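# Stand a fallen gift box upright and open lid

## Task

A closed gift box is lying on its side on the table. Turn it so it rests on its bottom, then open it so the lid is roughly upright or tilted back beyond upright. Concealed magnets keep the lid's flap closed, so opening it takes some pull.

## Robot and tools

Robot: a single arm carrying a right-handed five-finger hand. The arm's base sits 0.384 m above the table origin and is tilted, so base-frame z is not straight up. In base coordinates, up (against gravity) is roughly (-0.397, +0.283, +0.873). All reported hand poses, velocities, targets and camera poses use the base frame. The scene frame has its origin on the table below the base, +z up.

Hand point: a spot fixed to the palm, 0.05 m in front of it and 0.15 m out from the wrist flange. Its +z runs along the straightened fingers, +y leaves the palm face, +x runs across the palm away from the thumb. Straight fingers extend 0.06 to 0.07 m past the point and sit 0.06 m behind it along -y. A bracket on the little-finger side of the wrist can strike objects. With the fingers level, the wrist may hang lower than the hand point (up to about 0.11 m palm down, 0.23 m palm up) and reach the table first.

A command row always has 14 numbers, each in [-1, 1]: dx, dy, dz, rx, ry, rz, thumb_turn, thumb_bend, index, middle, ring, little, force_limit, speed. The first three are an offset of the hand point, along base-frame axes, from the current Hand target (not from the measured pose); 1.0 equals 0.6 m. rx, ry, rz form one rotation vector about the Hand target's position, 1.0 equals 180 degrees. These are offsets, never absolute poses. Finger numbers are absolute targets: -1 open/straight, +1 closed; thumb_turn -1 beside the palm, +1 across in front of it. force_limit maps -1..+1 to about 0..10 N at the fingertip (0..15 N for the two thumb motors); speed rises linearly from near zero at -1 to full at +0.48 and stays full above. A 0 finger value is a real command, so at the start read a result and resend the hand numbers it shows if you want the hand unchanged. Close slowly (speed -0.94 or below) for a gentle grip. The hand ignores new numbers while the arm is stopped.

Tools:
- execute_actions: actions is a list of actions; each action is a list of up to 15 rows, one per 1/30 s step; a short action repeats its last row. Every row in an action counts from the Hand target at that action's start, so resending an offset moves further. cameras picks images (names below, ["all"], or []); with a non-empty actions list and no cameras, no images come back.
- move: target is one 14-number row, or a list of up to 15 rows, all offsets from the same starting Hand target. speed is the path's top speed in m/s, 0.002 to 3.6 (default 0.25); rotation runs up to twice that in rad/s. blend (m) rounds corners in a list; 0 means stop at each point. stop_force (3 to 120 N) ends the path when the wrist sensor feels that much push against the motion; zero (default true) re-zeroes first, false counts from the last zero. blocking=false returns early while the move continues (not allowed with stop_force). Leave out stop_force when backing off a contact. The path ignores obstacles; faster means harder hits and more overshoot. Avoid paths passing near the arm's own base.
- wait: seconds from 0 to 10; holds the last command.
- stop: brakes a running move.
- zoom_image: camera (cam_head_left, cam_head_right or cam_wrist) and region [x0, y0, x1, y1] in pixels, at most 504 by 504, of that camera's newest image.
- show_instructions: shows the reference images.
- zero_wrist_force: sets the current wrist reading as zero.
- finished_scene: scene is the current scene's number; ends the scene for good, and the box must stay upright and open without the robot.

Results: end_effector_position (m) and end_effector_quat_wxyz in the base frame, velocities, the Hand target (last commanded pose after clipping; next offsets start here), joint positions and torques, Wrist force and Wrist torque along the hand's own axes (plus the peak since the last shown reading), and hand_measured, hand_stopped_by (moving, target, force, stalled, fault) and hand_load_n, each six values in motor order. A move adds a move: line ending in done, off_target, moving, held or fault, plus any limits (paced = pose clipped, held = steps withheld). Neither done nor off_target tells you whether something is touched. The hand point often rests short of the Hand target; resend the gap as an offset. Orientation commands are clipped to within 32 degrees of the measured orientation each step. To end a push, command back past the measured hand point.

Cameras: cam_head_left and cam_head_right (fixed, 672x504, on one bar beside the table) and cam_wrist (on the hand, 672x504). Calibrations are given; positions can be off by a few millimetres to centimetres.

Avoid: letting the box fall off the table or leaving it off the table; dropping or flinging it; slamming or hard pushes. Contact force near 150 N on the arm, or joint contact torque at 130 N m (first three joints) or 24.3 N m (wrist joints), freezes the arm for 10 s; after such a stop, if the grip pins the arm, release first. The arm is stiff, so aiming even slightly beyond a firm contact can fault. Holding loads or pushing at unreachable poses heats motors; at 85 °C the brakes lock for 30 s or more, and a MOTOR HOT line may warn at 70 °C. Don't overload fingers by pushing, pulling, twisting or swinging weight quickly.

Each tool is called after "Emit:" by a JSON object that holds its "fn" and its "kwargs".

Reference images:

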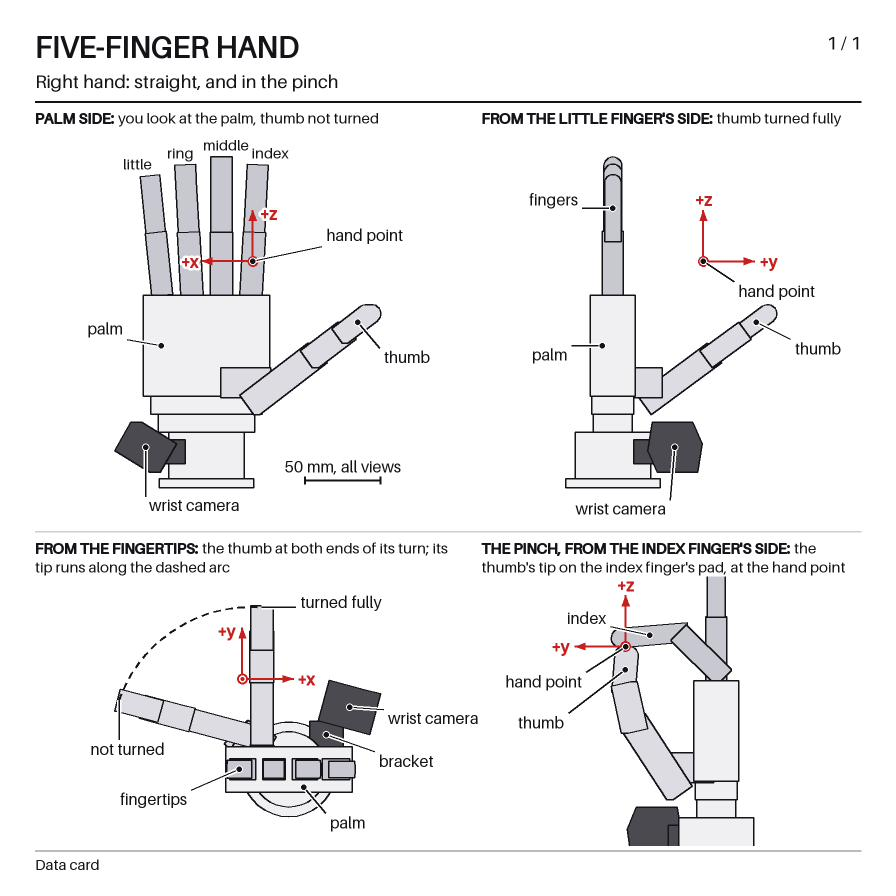

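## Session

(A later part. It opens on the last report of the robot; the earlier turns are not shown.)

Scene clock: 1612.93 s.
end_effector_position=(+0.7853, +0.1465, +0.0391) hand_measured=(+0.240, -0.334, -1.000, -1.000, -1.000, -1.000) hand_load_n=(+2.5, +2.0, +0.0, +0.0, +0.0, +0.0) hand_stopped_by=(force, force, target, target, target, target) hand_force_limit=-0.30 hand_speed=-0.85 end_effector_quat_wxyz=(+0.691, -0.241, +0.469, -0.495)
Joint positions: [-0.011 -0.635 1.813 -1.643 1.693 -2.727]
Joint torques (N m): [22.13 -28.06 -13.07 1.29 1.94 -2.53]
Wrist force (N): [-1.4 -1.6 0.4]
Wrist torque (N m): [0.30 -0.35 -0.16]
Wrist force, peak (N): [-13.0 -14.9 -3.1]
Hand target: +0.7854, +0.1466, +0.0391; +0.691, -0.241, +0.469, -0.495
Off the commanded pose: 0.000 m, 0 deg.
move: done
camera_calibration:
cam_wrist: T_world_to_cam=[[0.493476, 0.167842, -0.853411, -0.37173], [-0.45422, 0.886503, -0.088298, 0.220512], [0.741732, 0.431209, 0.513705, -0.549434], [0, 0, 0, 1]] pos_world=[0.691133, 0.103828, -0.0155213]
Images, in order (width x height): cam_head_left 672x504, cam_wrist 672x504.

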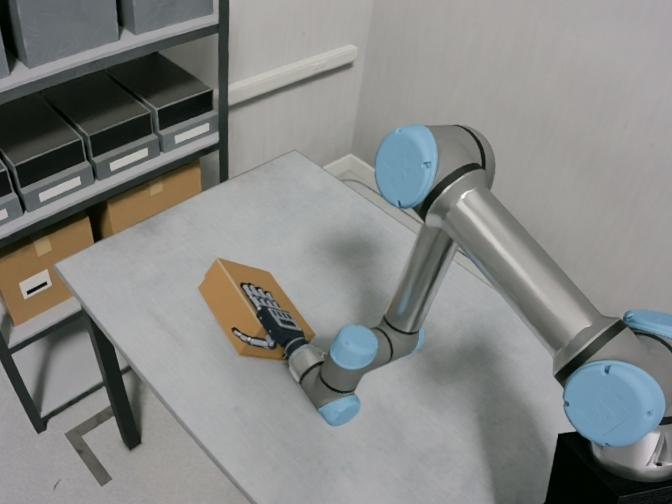

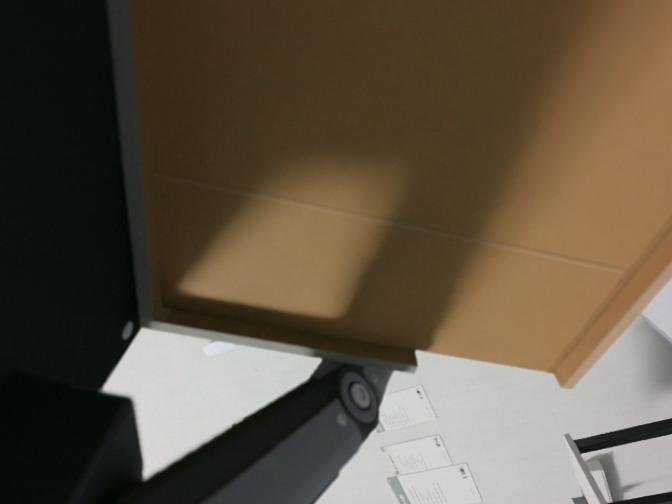

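Emit:
{"fn": "move", "kwargs": {"target": [0,0,0,0,0,0,0.8,0.3,-1,-1,-1,-1,-0.3,-0.85], "speed": 0.01}}

Scene clock: 1617.27 s.
end_effector_position=(+0.7854, +0.1466, +0.0391) hand_measured=(+0.258, -0.294, -1.000, -1.000, -1.000, -1.000) hand_load_n=(+7.5, +5.0, +0.0, +0.0, +0.0, +0.0) hand_stopped_by=(force, force, target, target, target, target) hand_force_limit=-0.30 hand_speed=-0.85 end_effector_quat_wxyz=(+0.691, -0.241, +0.469, -0.495)
Joint positions: [-0.011 -0.635 1.813 -1.643 1.693 -2.728]
Joint torques (N m): [20.54 -28.48 -12.93 0.8 1.94 -2.29]
Wrist force (N): [-2.7 -3.9 -0.5]
Wrist torque (N m): [0.21 -0.27 -0.49]
Wrist force, peak (N): [-2.7 -3.9 -0.5]
Hand target: +0.7854, +0.1466, +0.0391; +0.691, -0.241, +0.469, -0.495
Off the commanded pose: 0.000 m, 0 deg.
move: done

Emit:
{"fn": "move", "kwargs": {"target": [0.0239,0.02966,-0.03887,-0.0492,0.00725,-0.02473,0.8,0.3,-1,-1,-1,-1,-0.3,-0.85], "speed": 0.025}}

Scene clock: 1625.77 s.
end_effector_position=(+0.7997, +0.1643, +0.0158) hand_measured=(+0.258, -0.294, -1.000, -1.000, -1.000, -1.000) hand_load_n=(+0.0, +0.0, +0.0, +0.0, +0.0, +0.0) hand_stopped_by=(force, force, target, target, target, target) hand_force_limit=-0.30 hand_speed=-0.85 end_effector_quat_wxyz=(+0.645, -0.280, +0.446, -0.553)
Joint positions: [0.037 -0.584 1.747 -1.631 1.735 -2.923]
Joint torques (N m): [24.1 -30.99 -14.21 0.29 1.35 -3.03]
Wrist force (N): [1.2 0.8 -0.4]
Wrist torque (N m): [0.50 -0.28 0.13]
Wrist force, peak (N): [-10.9 -12.8 -6.7]
Hand target: +0.7997, +0.1644, +0.0157; +0.645, -0.281, +0.446, -0.553
Off the commanded pose: 0.000 m, 0 deg.
move: done

Emit:
{"fn": "wait", "kwargs": {"seconds": 0, "cameras": ["cam_head_left","cam_head_right","cam_wrist"]}}

Emit:
{"fn": "zoom_image", "kwargs": {"camera": "cam_head_left", "region": [180, 220, 360, 400]}}

Scene clock: 1629.77 s.
end_effector_position=(+0.7997, +0.1644, +0.0157) hand_measured=(+0.258, -0.294, -1.000, -1.000, -1.000, -1.000) hand_load_n=(+0.0, +0.0, +0.0, -0.5, +0.0, +0.0) hand_stopped_by=(force, force, target, target, target, target) hand_force_limit=-0.30 hand_speed=-0.85 end_effector_quat_wxyz=(+0.645, -0.281, +0.446, -0.553)
Joint positions: [0.037 -0.584 1.747 -1.631 1.735 -2.924]
Joint torques (N m): [24.12 -30.89 -14.28 0.39 1.4 -2.91]
Wrist force (N): [1.3 0.7 -0.5]
Wrist torque (N m): [0.48 -0.29 0.14]
Wrist force, peak (N): [1.6 1.0 -0.5]
Hand target: +0.7997, +0.1644, +0.0157; +0.645, -0.281, +0.446, -0.553
Off the commanded pose: 0.000 m, 0 deg.
camera_calibration:
cam_wrist: T_world_to_cam=[[0.479998, -0.00443194, -0.877259, -0.362283], [-0.38819, 0.895685, -0.216926, 0.156985], [0.786709, 0.444667, 0.428206, -0.592652], [0, 0, 0, 1]] pos_world=[0.70108, 0.121318, -0.0299848]

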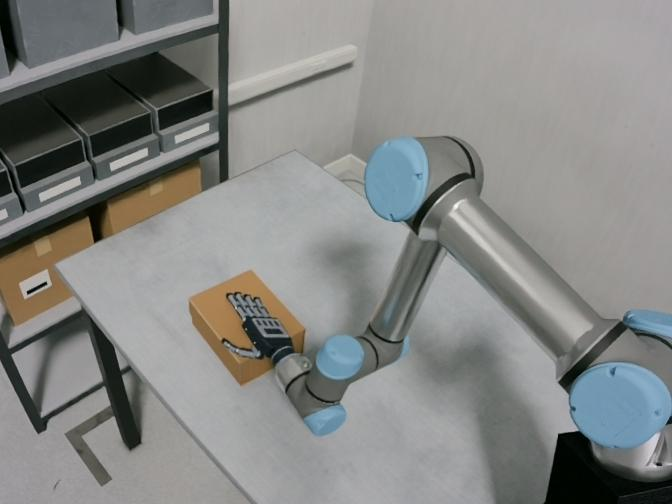

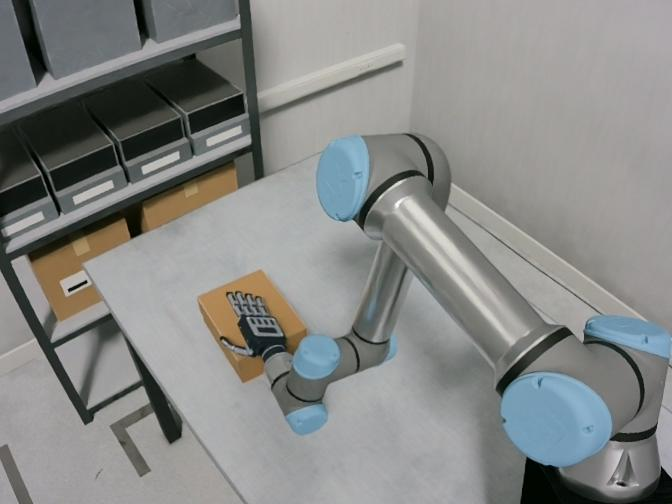

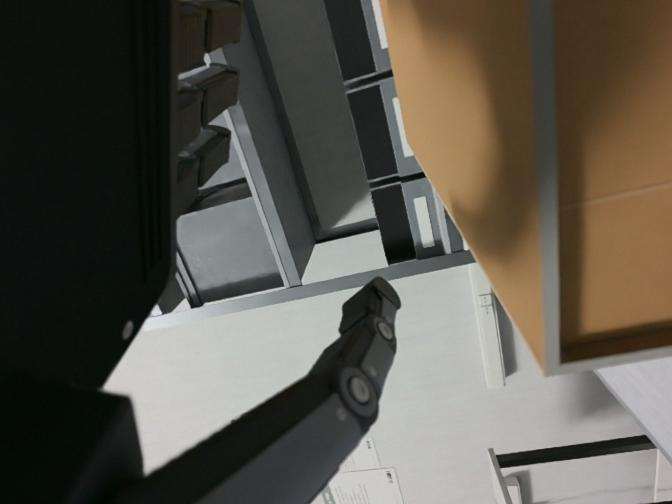

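Scaled by 2.800 from the camera's 672x504 image, which has a finer 960x720 frame.

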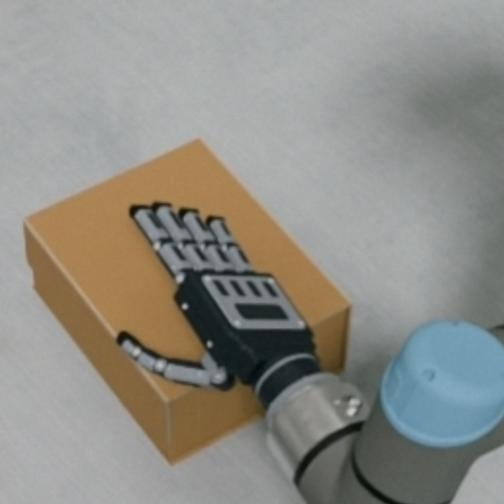

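Emit:
{"fn": "move", "kwargs": {"target": [0,0,0,0,0,0,-1,-0.3,-1,-1,-1,-1,-0.3,0], "speed": 0.05}}

Emit:
{"fn": "move", "kwargs": {"target": [-0.11,0.045,0.16,0,0,0,-1,-0.3,-1,-1,-1,-1,-0.3,0], "speed": 0.15, "cameras": ["all"]}}

Emit:
{"fn": "zoom_image", "kwargs": {"camera": "cam_head_left", "region": [180, 220, 360, 400]}}

Emit:
{"fn": "zoom_image", "kwargs": {"camera": "cam_head_right", "region": [180, 220, 360, 400]}}

Scene clock: 1708.43 s.
end_effector_position=(+0.7997, +0.1644, +0.0157) hand_measured=(-1.000, -0.300, -1.000, -1.000, -1.000, -1.000) hand_load_n=(+0.0, -0.5, +0.0, -0.5, +0.0, +0.0) hand_stopped_by=(target, target, target, target, target, target) hand_force_limit=-0.30 hand_speed=0.00 end_effector_quat_wxyz=(+0.645, -0.281, +0.446, -0.553)
Joint positions: [0.037 -0.584 1.747 -1.631 1.735 -2.924]
Joint torques (N m): [23.81 -30.46 -13.95 0.01 0.98 -2.82]
Wrist force (N): [1.3 0.9 -0.4]
Wrist torque (N m): [0.50 -0.29 0.15]
Wrist force, peak (N): [1.5 1.0 -0.8]
Hand target: +0.7997, +0.1644, +0.0157; +0.645, -0.281, +0.446, -0.553
Off the commanded pose: 0.000 m, 0 deg.
move: done

Scene clock: 1709.93 s.
end_effector_position=(+0.7338, +0.1914, +0.1116) hand_measured=(-1.000, -0.300, -1.000, -1.000, -1.000, -1.000) hand_load_n=(-0.5, +0.0, +0.0, +0.0, +0.0, -0.5) hand_stopped_by=(target, target, target, target, target, target) hand_force_limit=-0.30 hand_speed=0.00 end_effector_quat_wxyz=(+0.645, -0.280, +0.446, -0.553)
Joint positions: [0.096 -0.856 1.964 -1.582 1.788 -2.951]
Joint torques (N m): [22.95 -50.05 10.52 0.17 1.44 -2.93]
Wrist force (N): [1.8 0.6 -0.8]
Wrist torque (N m): [0.47 -0.35 0.15]
Wrist force, peak (N): [1.8 1.8 -0.5]
Hand target: +0.7337, +0.1914, +0.1117; +0.645, -0.281, +0.446, -0.553
Off the commanded pose: 0.000 m, 0 deg.
move: done
camera_calibration:
cam_wrist: T_world_to_cam=[[0.480031, -0.00451101, -0.87724, -0.246502], [-0.388149, 0.895684, -0.217003, 0.12798], [0.786709, 0.444668, 0.428205, -0.593836], [0, 0, 0, 1]] pos_world=[0.63518, 0.148318, 0.0658148]

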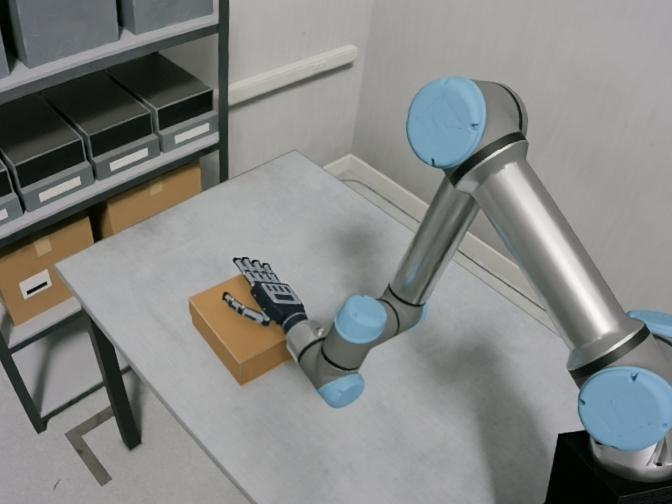

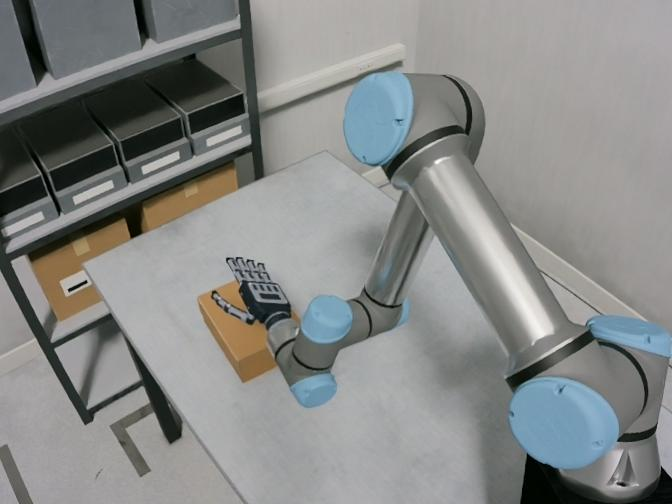

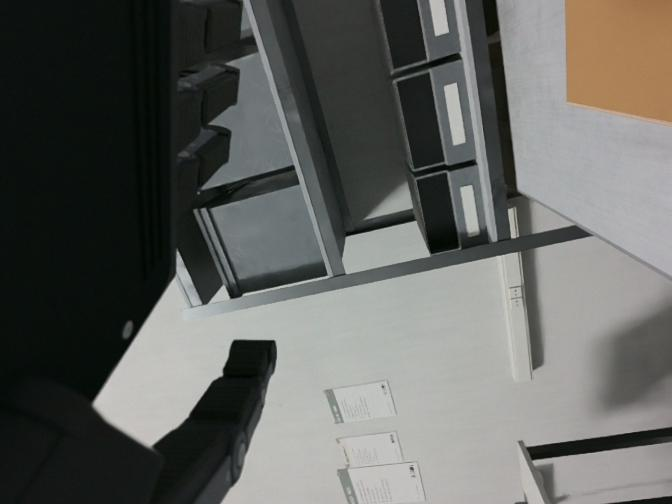

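Scaled by 2.800 from the camera's 672x504 image, which has a finer 960x720 frame.

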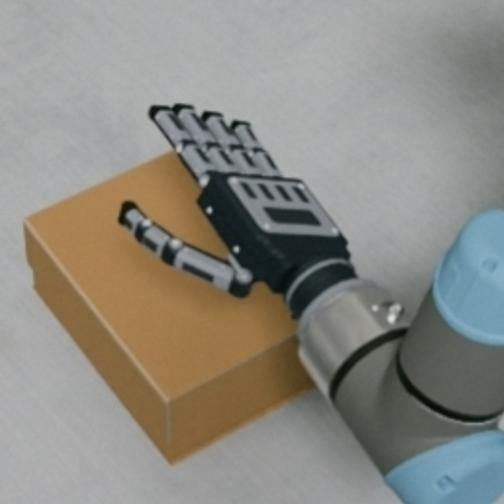

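Scaled by 2.800 from the camera's 672x504 image, which has a finer 960x720 frame.

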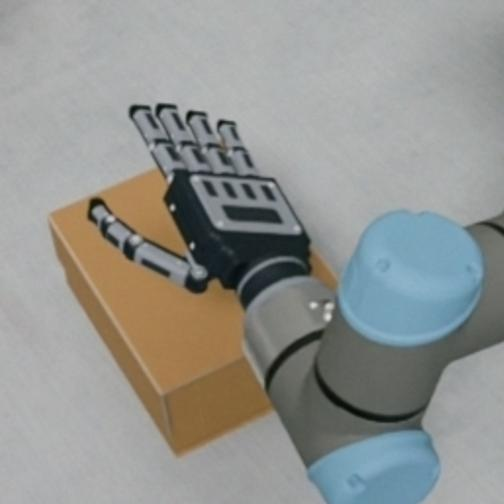

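Emit:
{"fn": "move", "kwargs": {"target": [-0.15172,-0.09164,-0.01058,0.12005,0.47489,-0.09972,-1,-0.3,-1,-1,-1,-1,-0.3,0], "speed": 0.25}}

Emit:
{"fn": "move", "kwargs": {"target": [0,0,0,0.31717,-0.22662,-0.6974,-1,-0.3,-1,-1,-1,-1,-0.3,0], "speed": 0.3, "cameras": ["all"]}}

Scene clock: 1841.80 s.
end_effector_position=(+0.6427, +0.1364, +0.1054) hand_measured=(-1.000, -0.300, -1.000, -1.000, -1.000, -1.000) hand_load_n=(+0.0, +0.0, +0.0, +0.0, +0.0, +0.0) hand_stopped_by=(target, target, target, target, target, target) hand_force_limit=-0.30 hand_speed=0.00 end_effector_quat_wxyz=(+0.127, -0.397, +0.882, -0.218)
Joint positions: [0.027 -0.864 1.104 0.911 1.87 -2.454]
Joint torques (N m): [11.81 -38.52 -26.39 4.15 -2.18 2.67]
Wrist force (N): [1.0 -0.1 -0.6]
Wrist torque (N m): [0.09 -0.14 0.01]
Wrist force, peak (N): [2.1 0.9 -0.8]
Hand target: +0.6427, +0.1364, +0.1054; +0.127, -0.397, +0.882, -0.218
Off the commanded pose: 0.000 m, 0 deg.
move: done

Scene clock: 1846.83 s.
end_effector_position=(+0.6427, +0.1364, +0.1054) hand_measured=(-1.000, -0.300, -1.000, -1.000, -1.000, -1.000) hand_load_n=(+0.0, +0.0, +0.0, +0.0, +0.0, +0.0) hand_stopped_by=(target, target, target, target, target, target) hand_force_limit=-0.30 hand_speed=0.00 end_effector_quat_wxyz=(+0.246, +0.715, +0.652, +0.053)
Joint positions: [0.205 -0.886 1.321 0.774 1.937 0.229]
Joint torques (N m): [25.39 -34.53 -23.49 4.1 1.85 2.74]
Wrist force (N): [0.9 0.1 -0.4]
Wrist torque (N m): [0.11 -0.15 0.03]
Wrist force, peak (N): [1.2 0.3 -1.0]
Hand target: +0.6427, +0.1364, +0.1054; +0.246, +0.715, +0.652, +0.053
Off the commanded pose: 0.000 m, 0 deg.
move: done
camera_calibration:
cam_wrist: T_world_to_cam=[[0.928643, 0.185183, 0.321448, -0.648892], [-0.144586, -0.617306, 0.773323, 0.0859328], [0.341638, -0.764618, -0.546482, 0.058731], [0, 0, 0, 1]] pos_world=[0.594949, 0.218117, 0.174227]

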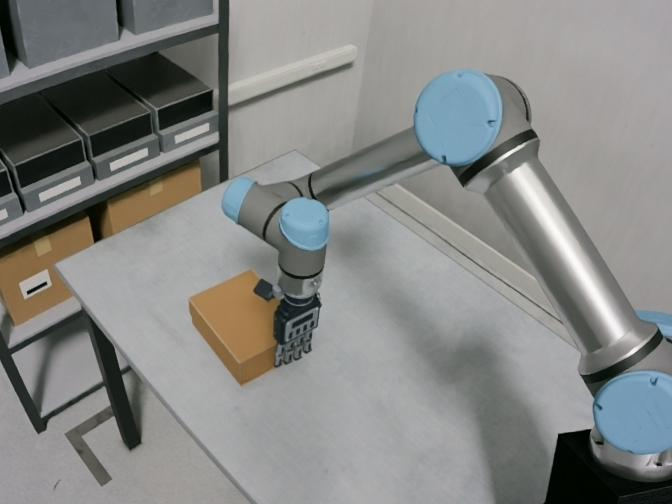

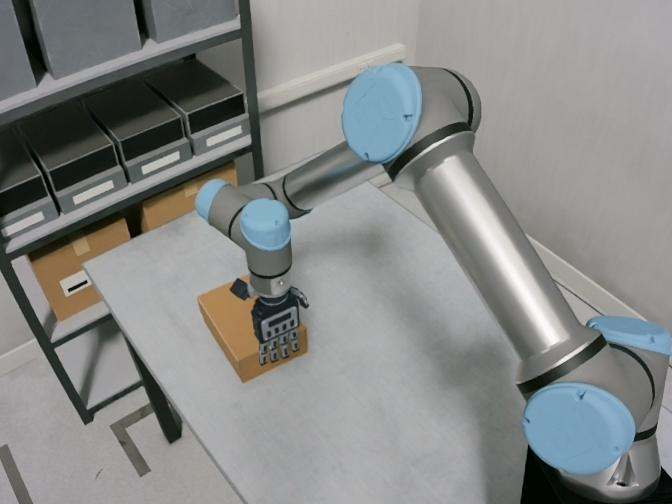

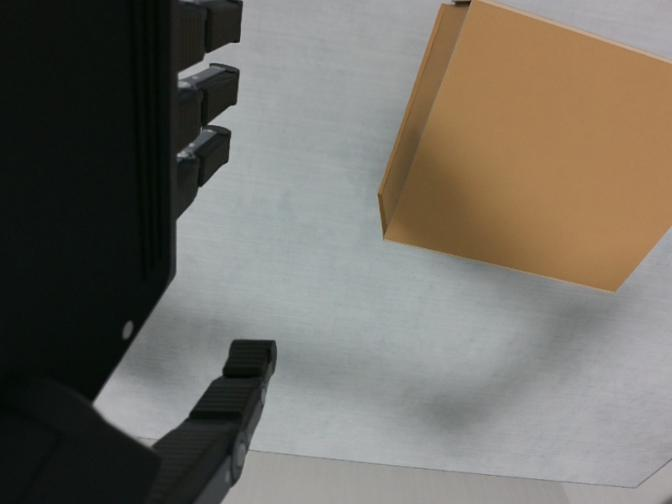

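Emit:
{"fn": "zoom_image", "kwargs": {"camera": "cam_wrist", "region": [340, 0, 540, 260]}}

Emit:
{"fn": "zoom_image", "kwargs": {"camera": "cam_head_left", "region": [180, 250, 360, 400]}}

Emit:
{"fn": "zoom_image", "kwargs": {"camera": "cam_head_right", "region": [180, 250, 360, 400]}}

Scaled by 1.938 from the camera's 672x504 image, which has a finer 960x720 frame.

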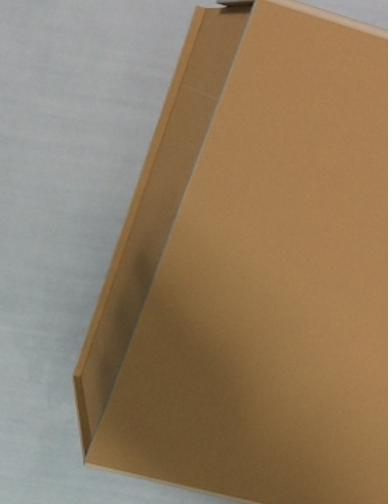

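Scaled by 2.800 from the camera's 672x504 image, which has a finer 960x720 frame.

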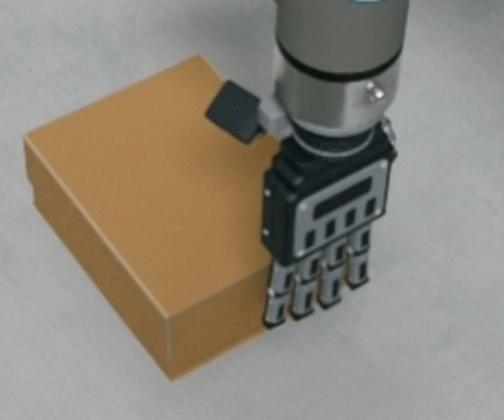

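Scaled by 2.800 from the camera's 672x504 image, which has a finer 960x720 frame.

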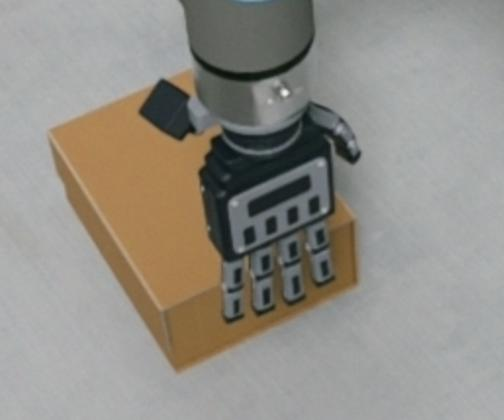

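Emit:
{"fn": "move", "kwargs": {"target": [0,0,0,0,0,0,-1,-1,0,0,0,0,0,0], "speed": 0.3, "cameras": ["all"]}}

Emit:
{"fn": "zoom_image", "kwargs": {"camera": "cam_head_left", "region": [230, 280, 330, 380]}}

Emit:
{"fn": "zoom_image", "kwargs": {"camera": "cam_head_right", "region": [230, 280, 330, 380]}}

Scene clock: 1878.97 s.
end_effector_position=(+0.6427, +0.1364, +0.1054) hand_measured=(-1.000, -1.000, +0.000, +0.000, +0.000, +0.000) hand_load_n=(+0.0, +0.0, +0.0, +0.0, +0.0, +0.0) hand_stopped_by=(target, target, target, target, target, target) hand_force_limit=0.00 hand_speed=0.00 end_effector_quat_wxyz=(+0.246, +0.715, +0.652, +0.053)
Joint positions: [0.205 -0.885 1.32 0.774 1.937 0.229]
Joint torques (N m): [24.71 -34.45 -22.7 3.95 1.47 2.65]
Wrist force (N): [0.8 -0.1 -0.5]
Wrist torque (N m): [0.10 -0.13 0.02]
Wrist force, peak (N): [1.3 0.2 -0.4]
Hand target: +0.6427, +0.1364, +0.1054; +0.246, +0.715, +0.652, +0.053
Off the commanded pose: 0.000 m, 0 deg.
move: done
camera_calibration:
cam_wrist: T_world_to_cam=[[0.928687, 0.184912, 0.321478, -0.648956], [-0.144788, -0.617271, 0.773313, 0.0860621], [0.341434, -0.764711, -0.546479, 0.0588386], [0, 0, 0, 1]] pos_world=[0.595048, 0.218118, 0.174227]

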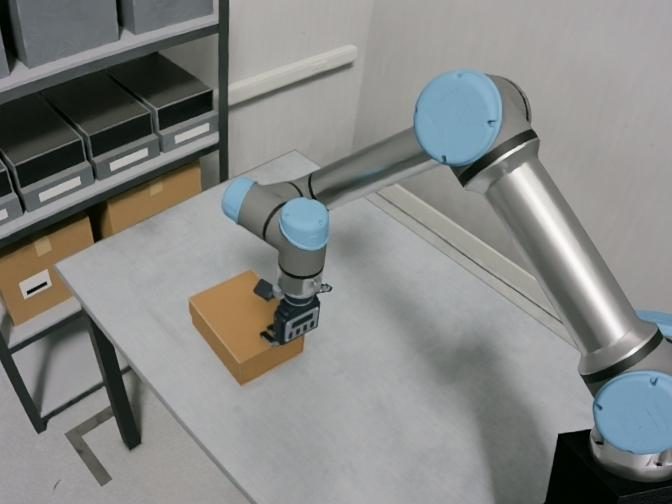

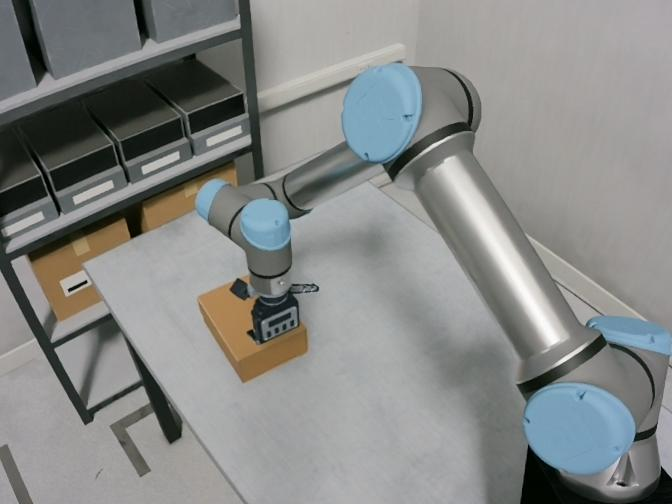

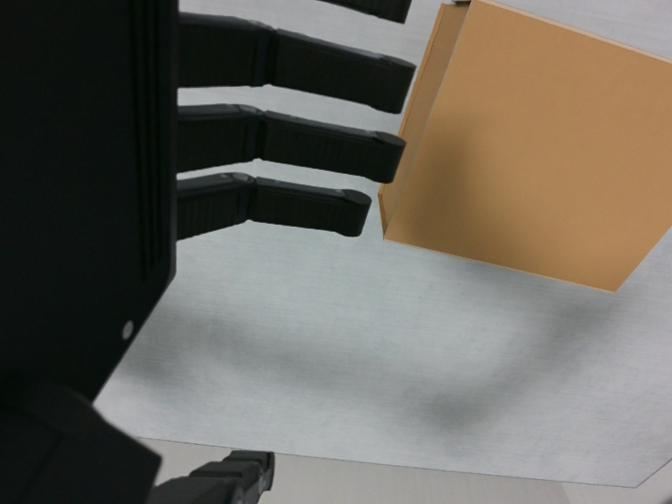

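Scaled by 5.040 from the camera's 672x504 image, which has a finer 960x720 frame.

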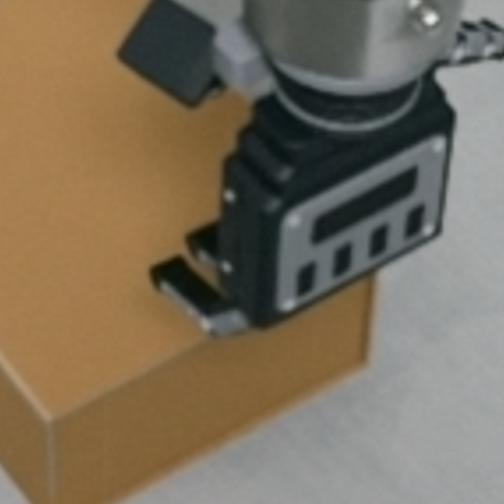

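Scaled by 5.040 from the camera's 672x504 image, which has a finer 960x720 frame.

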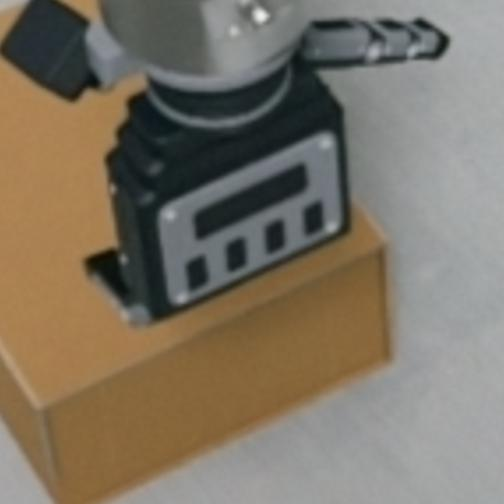

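Emit:
{"fn": "move", "kwargs": {"target": [0.16488,-0.07711,-0.25226,0,0,0,-1,-1,0,0,0,0,0,0], "speed": 0.15, "cameras": ["all"]}}

Emit:
{"fn": "zoom_image", "kwargs": {"camera": "cam_wrist", "region": [300, 0, 560, 300]}}

Emit:
{"fn": "zoom_image", "kwargs": {"camera": "cam_head_left", "region": [210, 270, 330, 390]}}

Scene clock: 1917.90 s.
end_effector_position=(+0.7415, +0.0902, -0.0459) hand_measured=(-1.000, -1.000, +0.000, +0.000, +0.000, +0.000) hand_load_n=(+0.5, +0.0, +0.0, +0.0, +0.0, +0.0) hand_stopped_by=(target, target, target, target, target, target) hand_force_limit=0.00 hand_speed=0.00 end_effector_quat_wxyz=(+0.246, +0.715, +0.652, +0.053)
Joint positions: [0.098 -0.541 1.084 0.629 1.897 0.124]
Joint torques (N m): [14.51 -39.42 -23 4.33 -2.12 -2.84]
Wrist force (N): [1.0 0.5 -0.6]
Wrist torque (N m): [0.21 -0.14 0.10]
Wrist force, peak (N): [1.0 -0.1 -1.2]
Hand target: +0.7416, +0.0901, -0.0460; +0.246, +0.715, +0.652, +0.053
Off the commanded pose: 0.000 m, 0 deg.
move: done
camera_calibration:
cam_wrist: T_world_to_cam=[[0.928687, 0.184912, 0.321478, -0.683509], [-0.144788, -0.617271, 0.773313, 0.18879], [0.341434, -0.764711, -0.546479, -0.0929836], [0, 0, 0, 1]] pos_world=[0.693848, 0.171818, 0.0229265]

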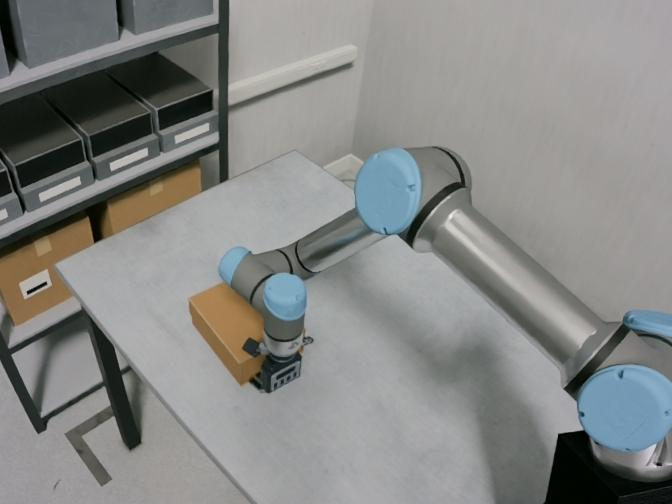

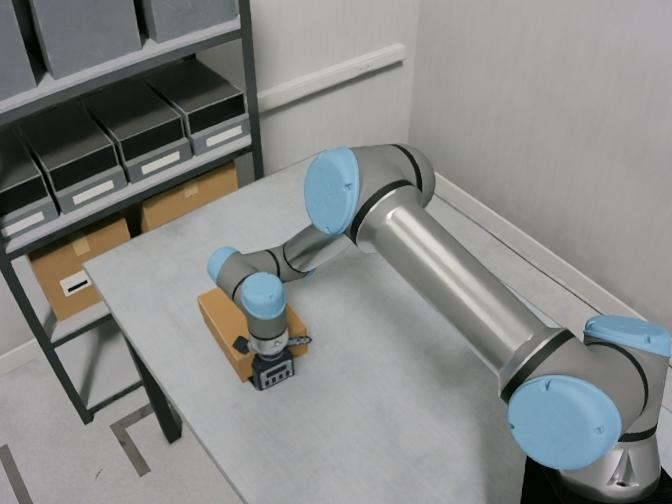

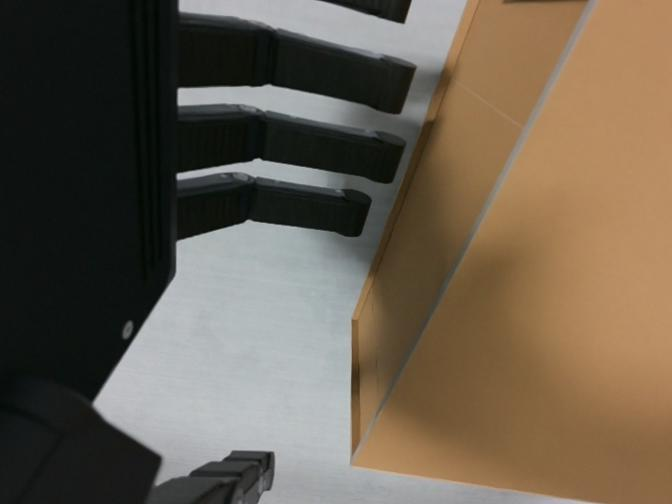

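Scaled by 1.680 from the camera's 672x504 image, which has a finer 960x720 frame.

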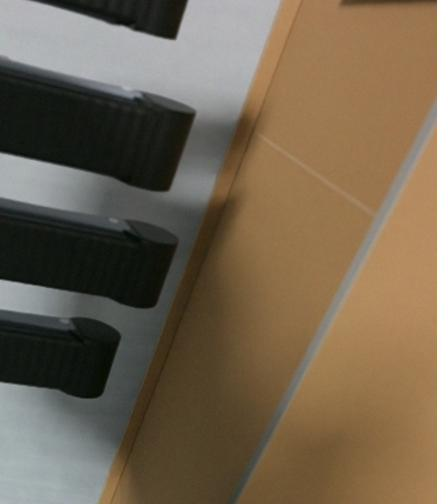

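Scaled by 4.200 from the camera's 672x504 image, which has a finer 960x720 frame.

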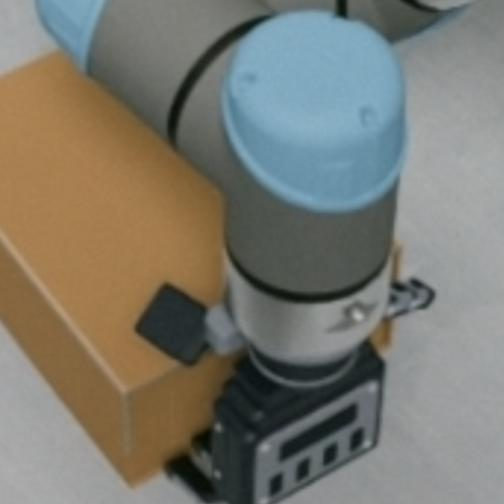

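Emit:
{"fn": "move", "kwargs": {"target": [0.01231,-0.01623,0.03188,0,0,0,-1,-1,0,0,0,0,0,0], "speed": 0.05}}

Emit:
{"fn": "move", "kwargs": {"target": [0.03325,-0.00097,0.01543,0,0,0,-1,-1,0,0,0,0,0,0], "speed": 0.01, "stop_force": 3, "cameras": ["all"]}}

Emit:
{"fn": "zoom_image", "kwargs": {"camera": "cam_wrist", "region": [300, 0, 560, 300]}}

Emit:
{"fn": "zoom_image", "kwargs": {"camera": "cam_head_left", "region": [210, 290, 310, 390]}}

Scene clock: 2037.90 s.
end_effector_position=(+0.7489, +0.0805, -0.0270) hand_measured=(-1.000, -1.000, +0.000, +0.000, +0.000, +0.000) hand_load_n=(+0.0, +0.0, +0.0, +0.0, +0.0, +0.0) hand_stopped_by=(target, target, target, target, target, target) hand_force_limit=0.00 hand_speed=0.00 end_effector_quat_wxyz=(+0.246, +0.715, +0.652, +0.053)
Joint positions: [0.081 -0.557 1.062 0.663 1.891 0.108]
Joint torques (N m): [14.33 -61.23 -23.99 4.28 -2.17 -2.95]
Wrist force (N): [0.8 0.3 -0.8]
Wrist torque (N m): [0.20 -0.10 0.10]
Wrist force, peak (N): [1.1 0.4 -1.2]
Hand target: +0.7490, +0.0804, -0.0268; +0.246, +0.715, +0.652, +0.053
Off the commanded pose: 0.000 m, 0 deg.
move: done

Scene clock: 2041.10 s.
end_effector_position=(+0.7689, +0.0798, -0.0176) hand_measured=(-1.000, -1.000, +0.000, +0.000, +0.000, +0.000) hand_load_n=(+0.0, -0.5, +0.0, -0.5, +0.0, +0.0) hand_stopped_by=(target, target, target, target, target, target) hand_force_limit=0.00 hand_speed=0.00 end_effector_quat_wxyz=(+0.246, +0.715, +0.652, +0.053)
Joint positions: [0.078 -0.521 0.961 0.727 1.889 0.104]
Joint torques (N m): [13.93 -39.88 -25.37 3.7 -1.82 -2.72]
Wrist force (N): [0.8 -1.4 -1.5]
Wrist torque (N m): [0.11 -0.08 0.06]
Wrist force, peak (N): [1.1 -1.4 -2.0]
Hand target: +0.7689, +0.0798, -0.0176; +0.246, +0.715, +0.652, +0.053
Off the commanded pose: 0.000 m, 0 deg.
move: done
camera_calibration:
cam_wrist: T_world_to_cam=[[0.928687, 0.184912, 0.321478, -0.716149], [-0.144788, -0.617271, 0.773313, 0.164514], [0.341434, -0.764711, -0.546479, -0.09475], [0, 0, 0, 1]] pos_world=[0.721248, 0.161518, 0.0512265]

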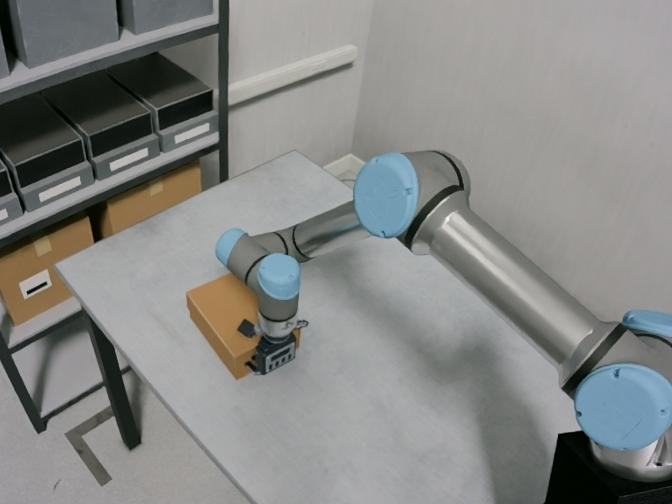

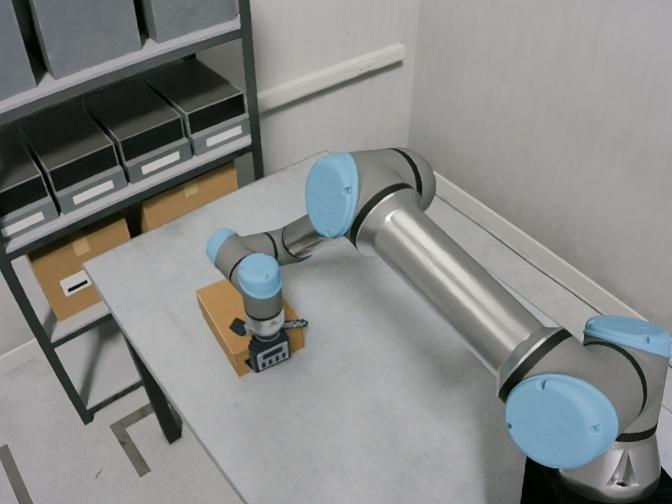

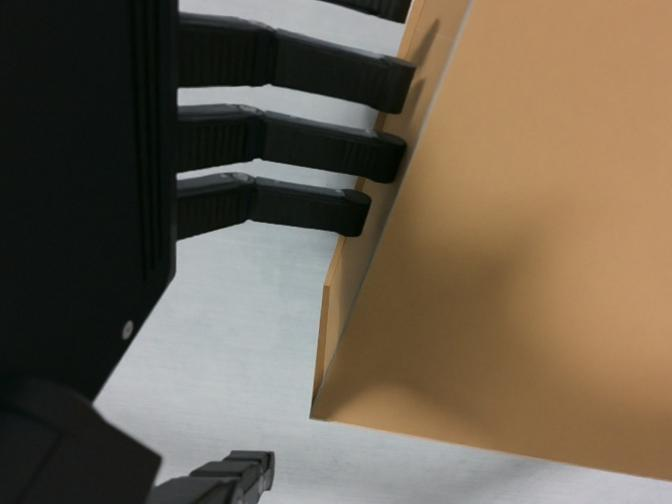

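Scaled by 1.680 from the camera's 672x504 image, which has a finer 960x720 frame.

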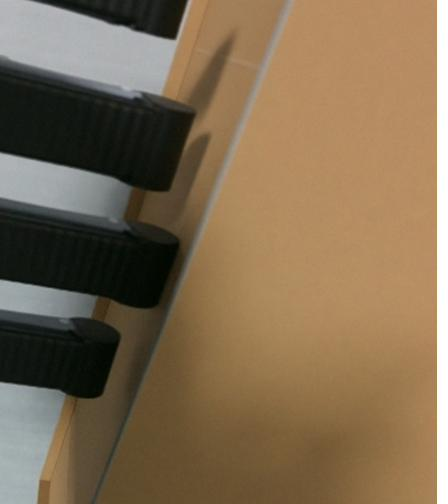

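Scaled by 5.040 from the camera's 672x504 image, which has a finer 960x720 frame.

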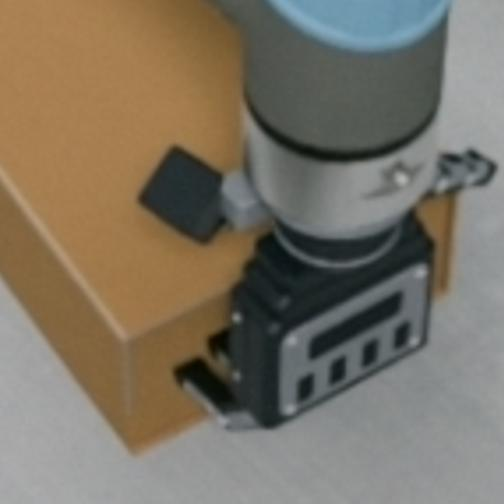

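Emit:
{"fn": "move", "kwargs": {"target": [-0.00151,0.00004,-0.0007,0,0,0,-1,-1,0,0,0,0,0,0], "speed": 0.02}}

Emit:
{"fn": "move", "kwargs": {"target": [-0.01588,0.01135,0.03492,0,0,0,-1,-1,0,0,0,0,0,0], "speed": 0.01, "stop_force": 3, "cameras": ["all"]}}

Emit:
{"fn": "zoom_image", "kwargs": {"camera": "cam_wrist", "region": [300, 0, 560, 300]}}

Emit:
{"fn": "zoom_image", "kwargs": {"camera": "cam_head_left", "region": [210, 290, 310, 390]}}

Scene clock: 2052.63 s.
end_effector_position=(+0.7681, +0.0798, -0.0180) hand_measured=(-1.000, -1.000, +0.000, +0.000, +0.000, +0.000) hand_load_n=(+0.0, +0.0, +0.0, +0.0, +0.5, +0.0) hand_stopped_by=(target, target, target, target, target, target) hand_force_limit=0.00 hand_speed=0.00 end_effector_quat_wxyz=(+0.246, +0.715, +0.652, +0.053) end_effector_velocity=(-0.001, -0.001, -0.001) end_effector_angular_velocity=(-0.001, +0.002, +0.001)
Joint positions: [0.078 -0.523 0.965 0.724 1.889 0.104]
Joint velocities: [-0.001 -0.001 0.005 -0.002 0 -0.002]
Joint torques (N m): [26.07 -62 1.45 0.72 1.45 2.43]
Wrist force (N): [0.8 0.4 -0.6]
Wrist torque (N m): [0.18 -0.11 0.09]
Wrist force, peak (N): [0.9 -1.5 -2.2]
Hand target: +0.7680, +0.0798, -0.0180; +0.246, +0.715, +0.652, +0.053
Off the commanded pose: 0.000 m, 0 deg.
move: done

Scene clock: 2056.03 s.
end_effector_position=(+0.7585, +0.0866, +0.0030) hand_measured=(-1.000, -1.000, +0.000, +0.000, +0.000, +0.000) hand_load_n=(+0.0, +0.0, +0.0, +3.0, +0.0, +0.0) hand_stopped_by=(target, target, target, target, target, target) hand_force_limit=0.00 hand_speed=0.00 end_effector_quat_wxyz=(+0.246, +0.715, +0.652, +0.053)
Joint positions: [0.09 -0.566 0.995 0.742 1.894 0.116]
Joint torques (N m): [27.18 -63 0.73 4.41 1.98 2.78]
Wrist force (N): [0.7 -0.1 1.6]
Wrist torque (N m): [0.15 -0.13 0.02]
Wrist force, peak (N): [0.9 0.0 1.6]
Hand target: +0.7585, +0.0866, +0.0030; +0.246, +0.715, +0.652, +0.053
Off the commanded pose: 0.000 m, 0 deg.
move: done
camera_calibration:
cam_wrist: T_world_to_cam=[[0.928687, 0.184912, 0.321478, -0.714338], [-0.144788, -0.617271, 0.773313, 0.151353], [0.341434, -0.764711, -0.546479, -0.0747963], [0, 0, 0, 1]] pos_world=[0.710848, 0.168318, 0.0717265]

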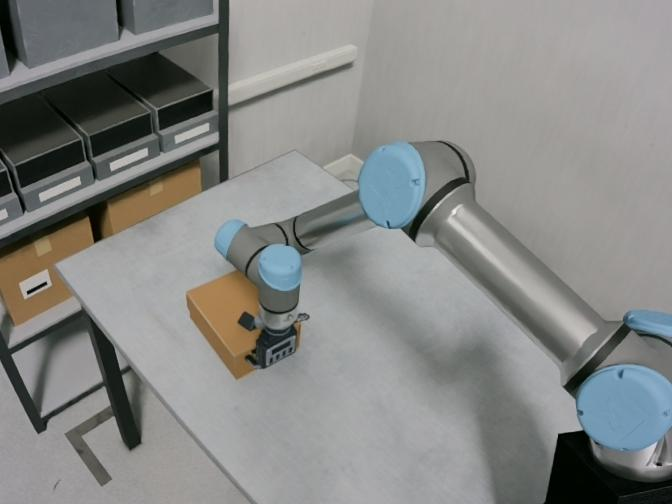

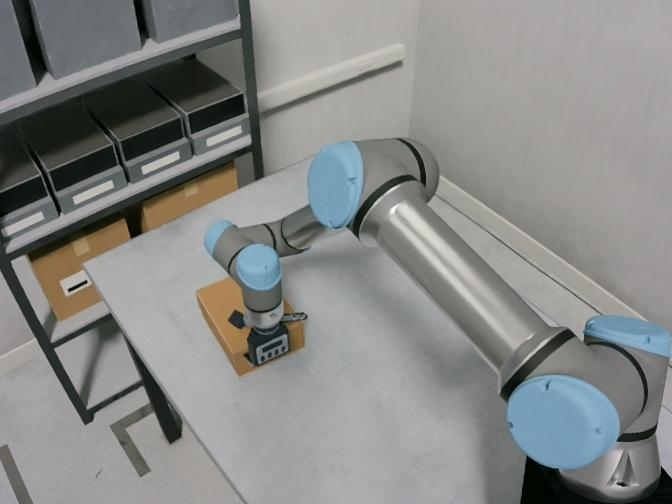

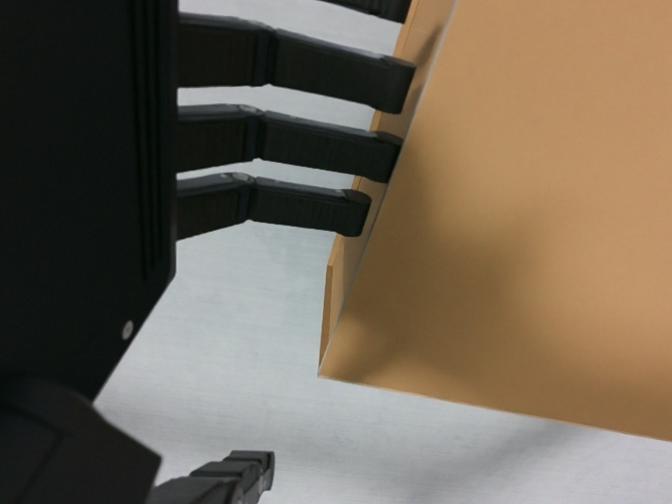

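Scaled by 1.680 from the camera's 672x504 image, which has a finer 960x720 frame.

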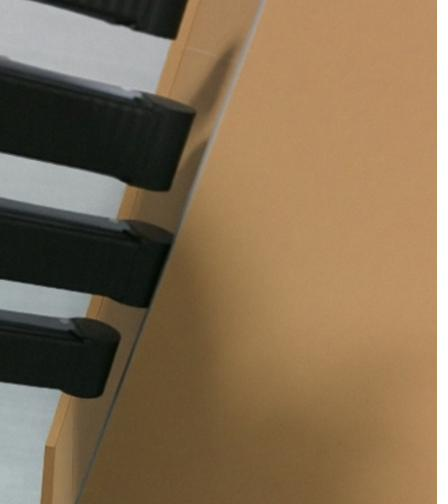

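Scaled by 5.040 from the camera's 672x504 image, which has a finer 960x720 frame.

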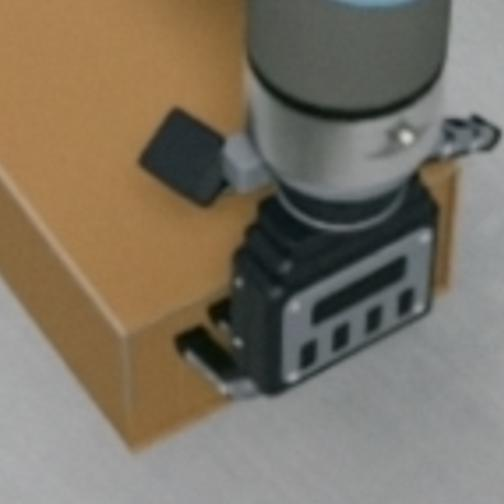

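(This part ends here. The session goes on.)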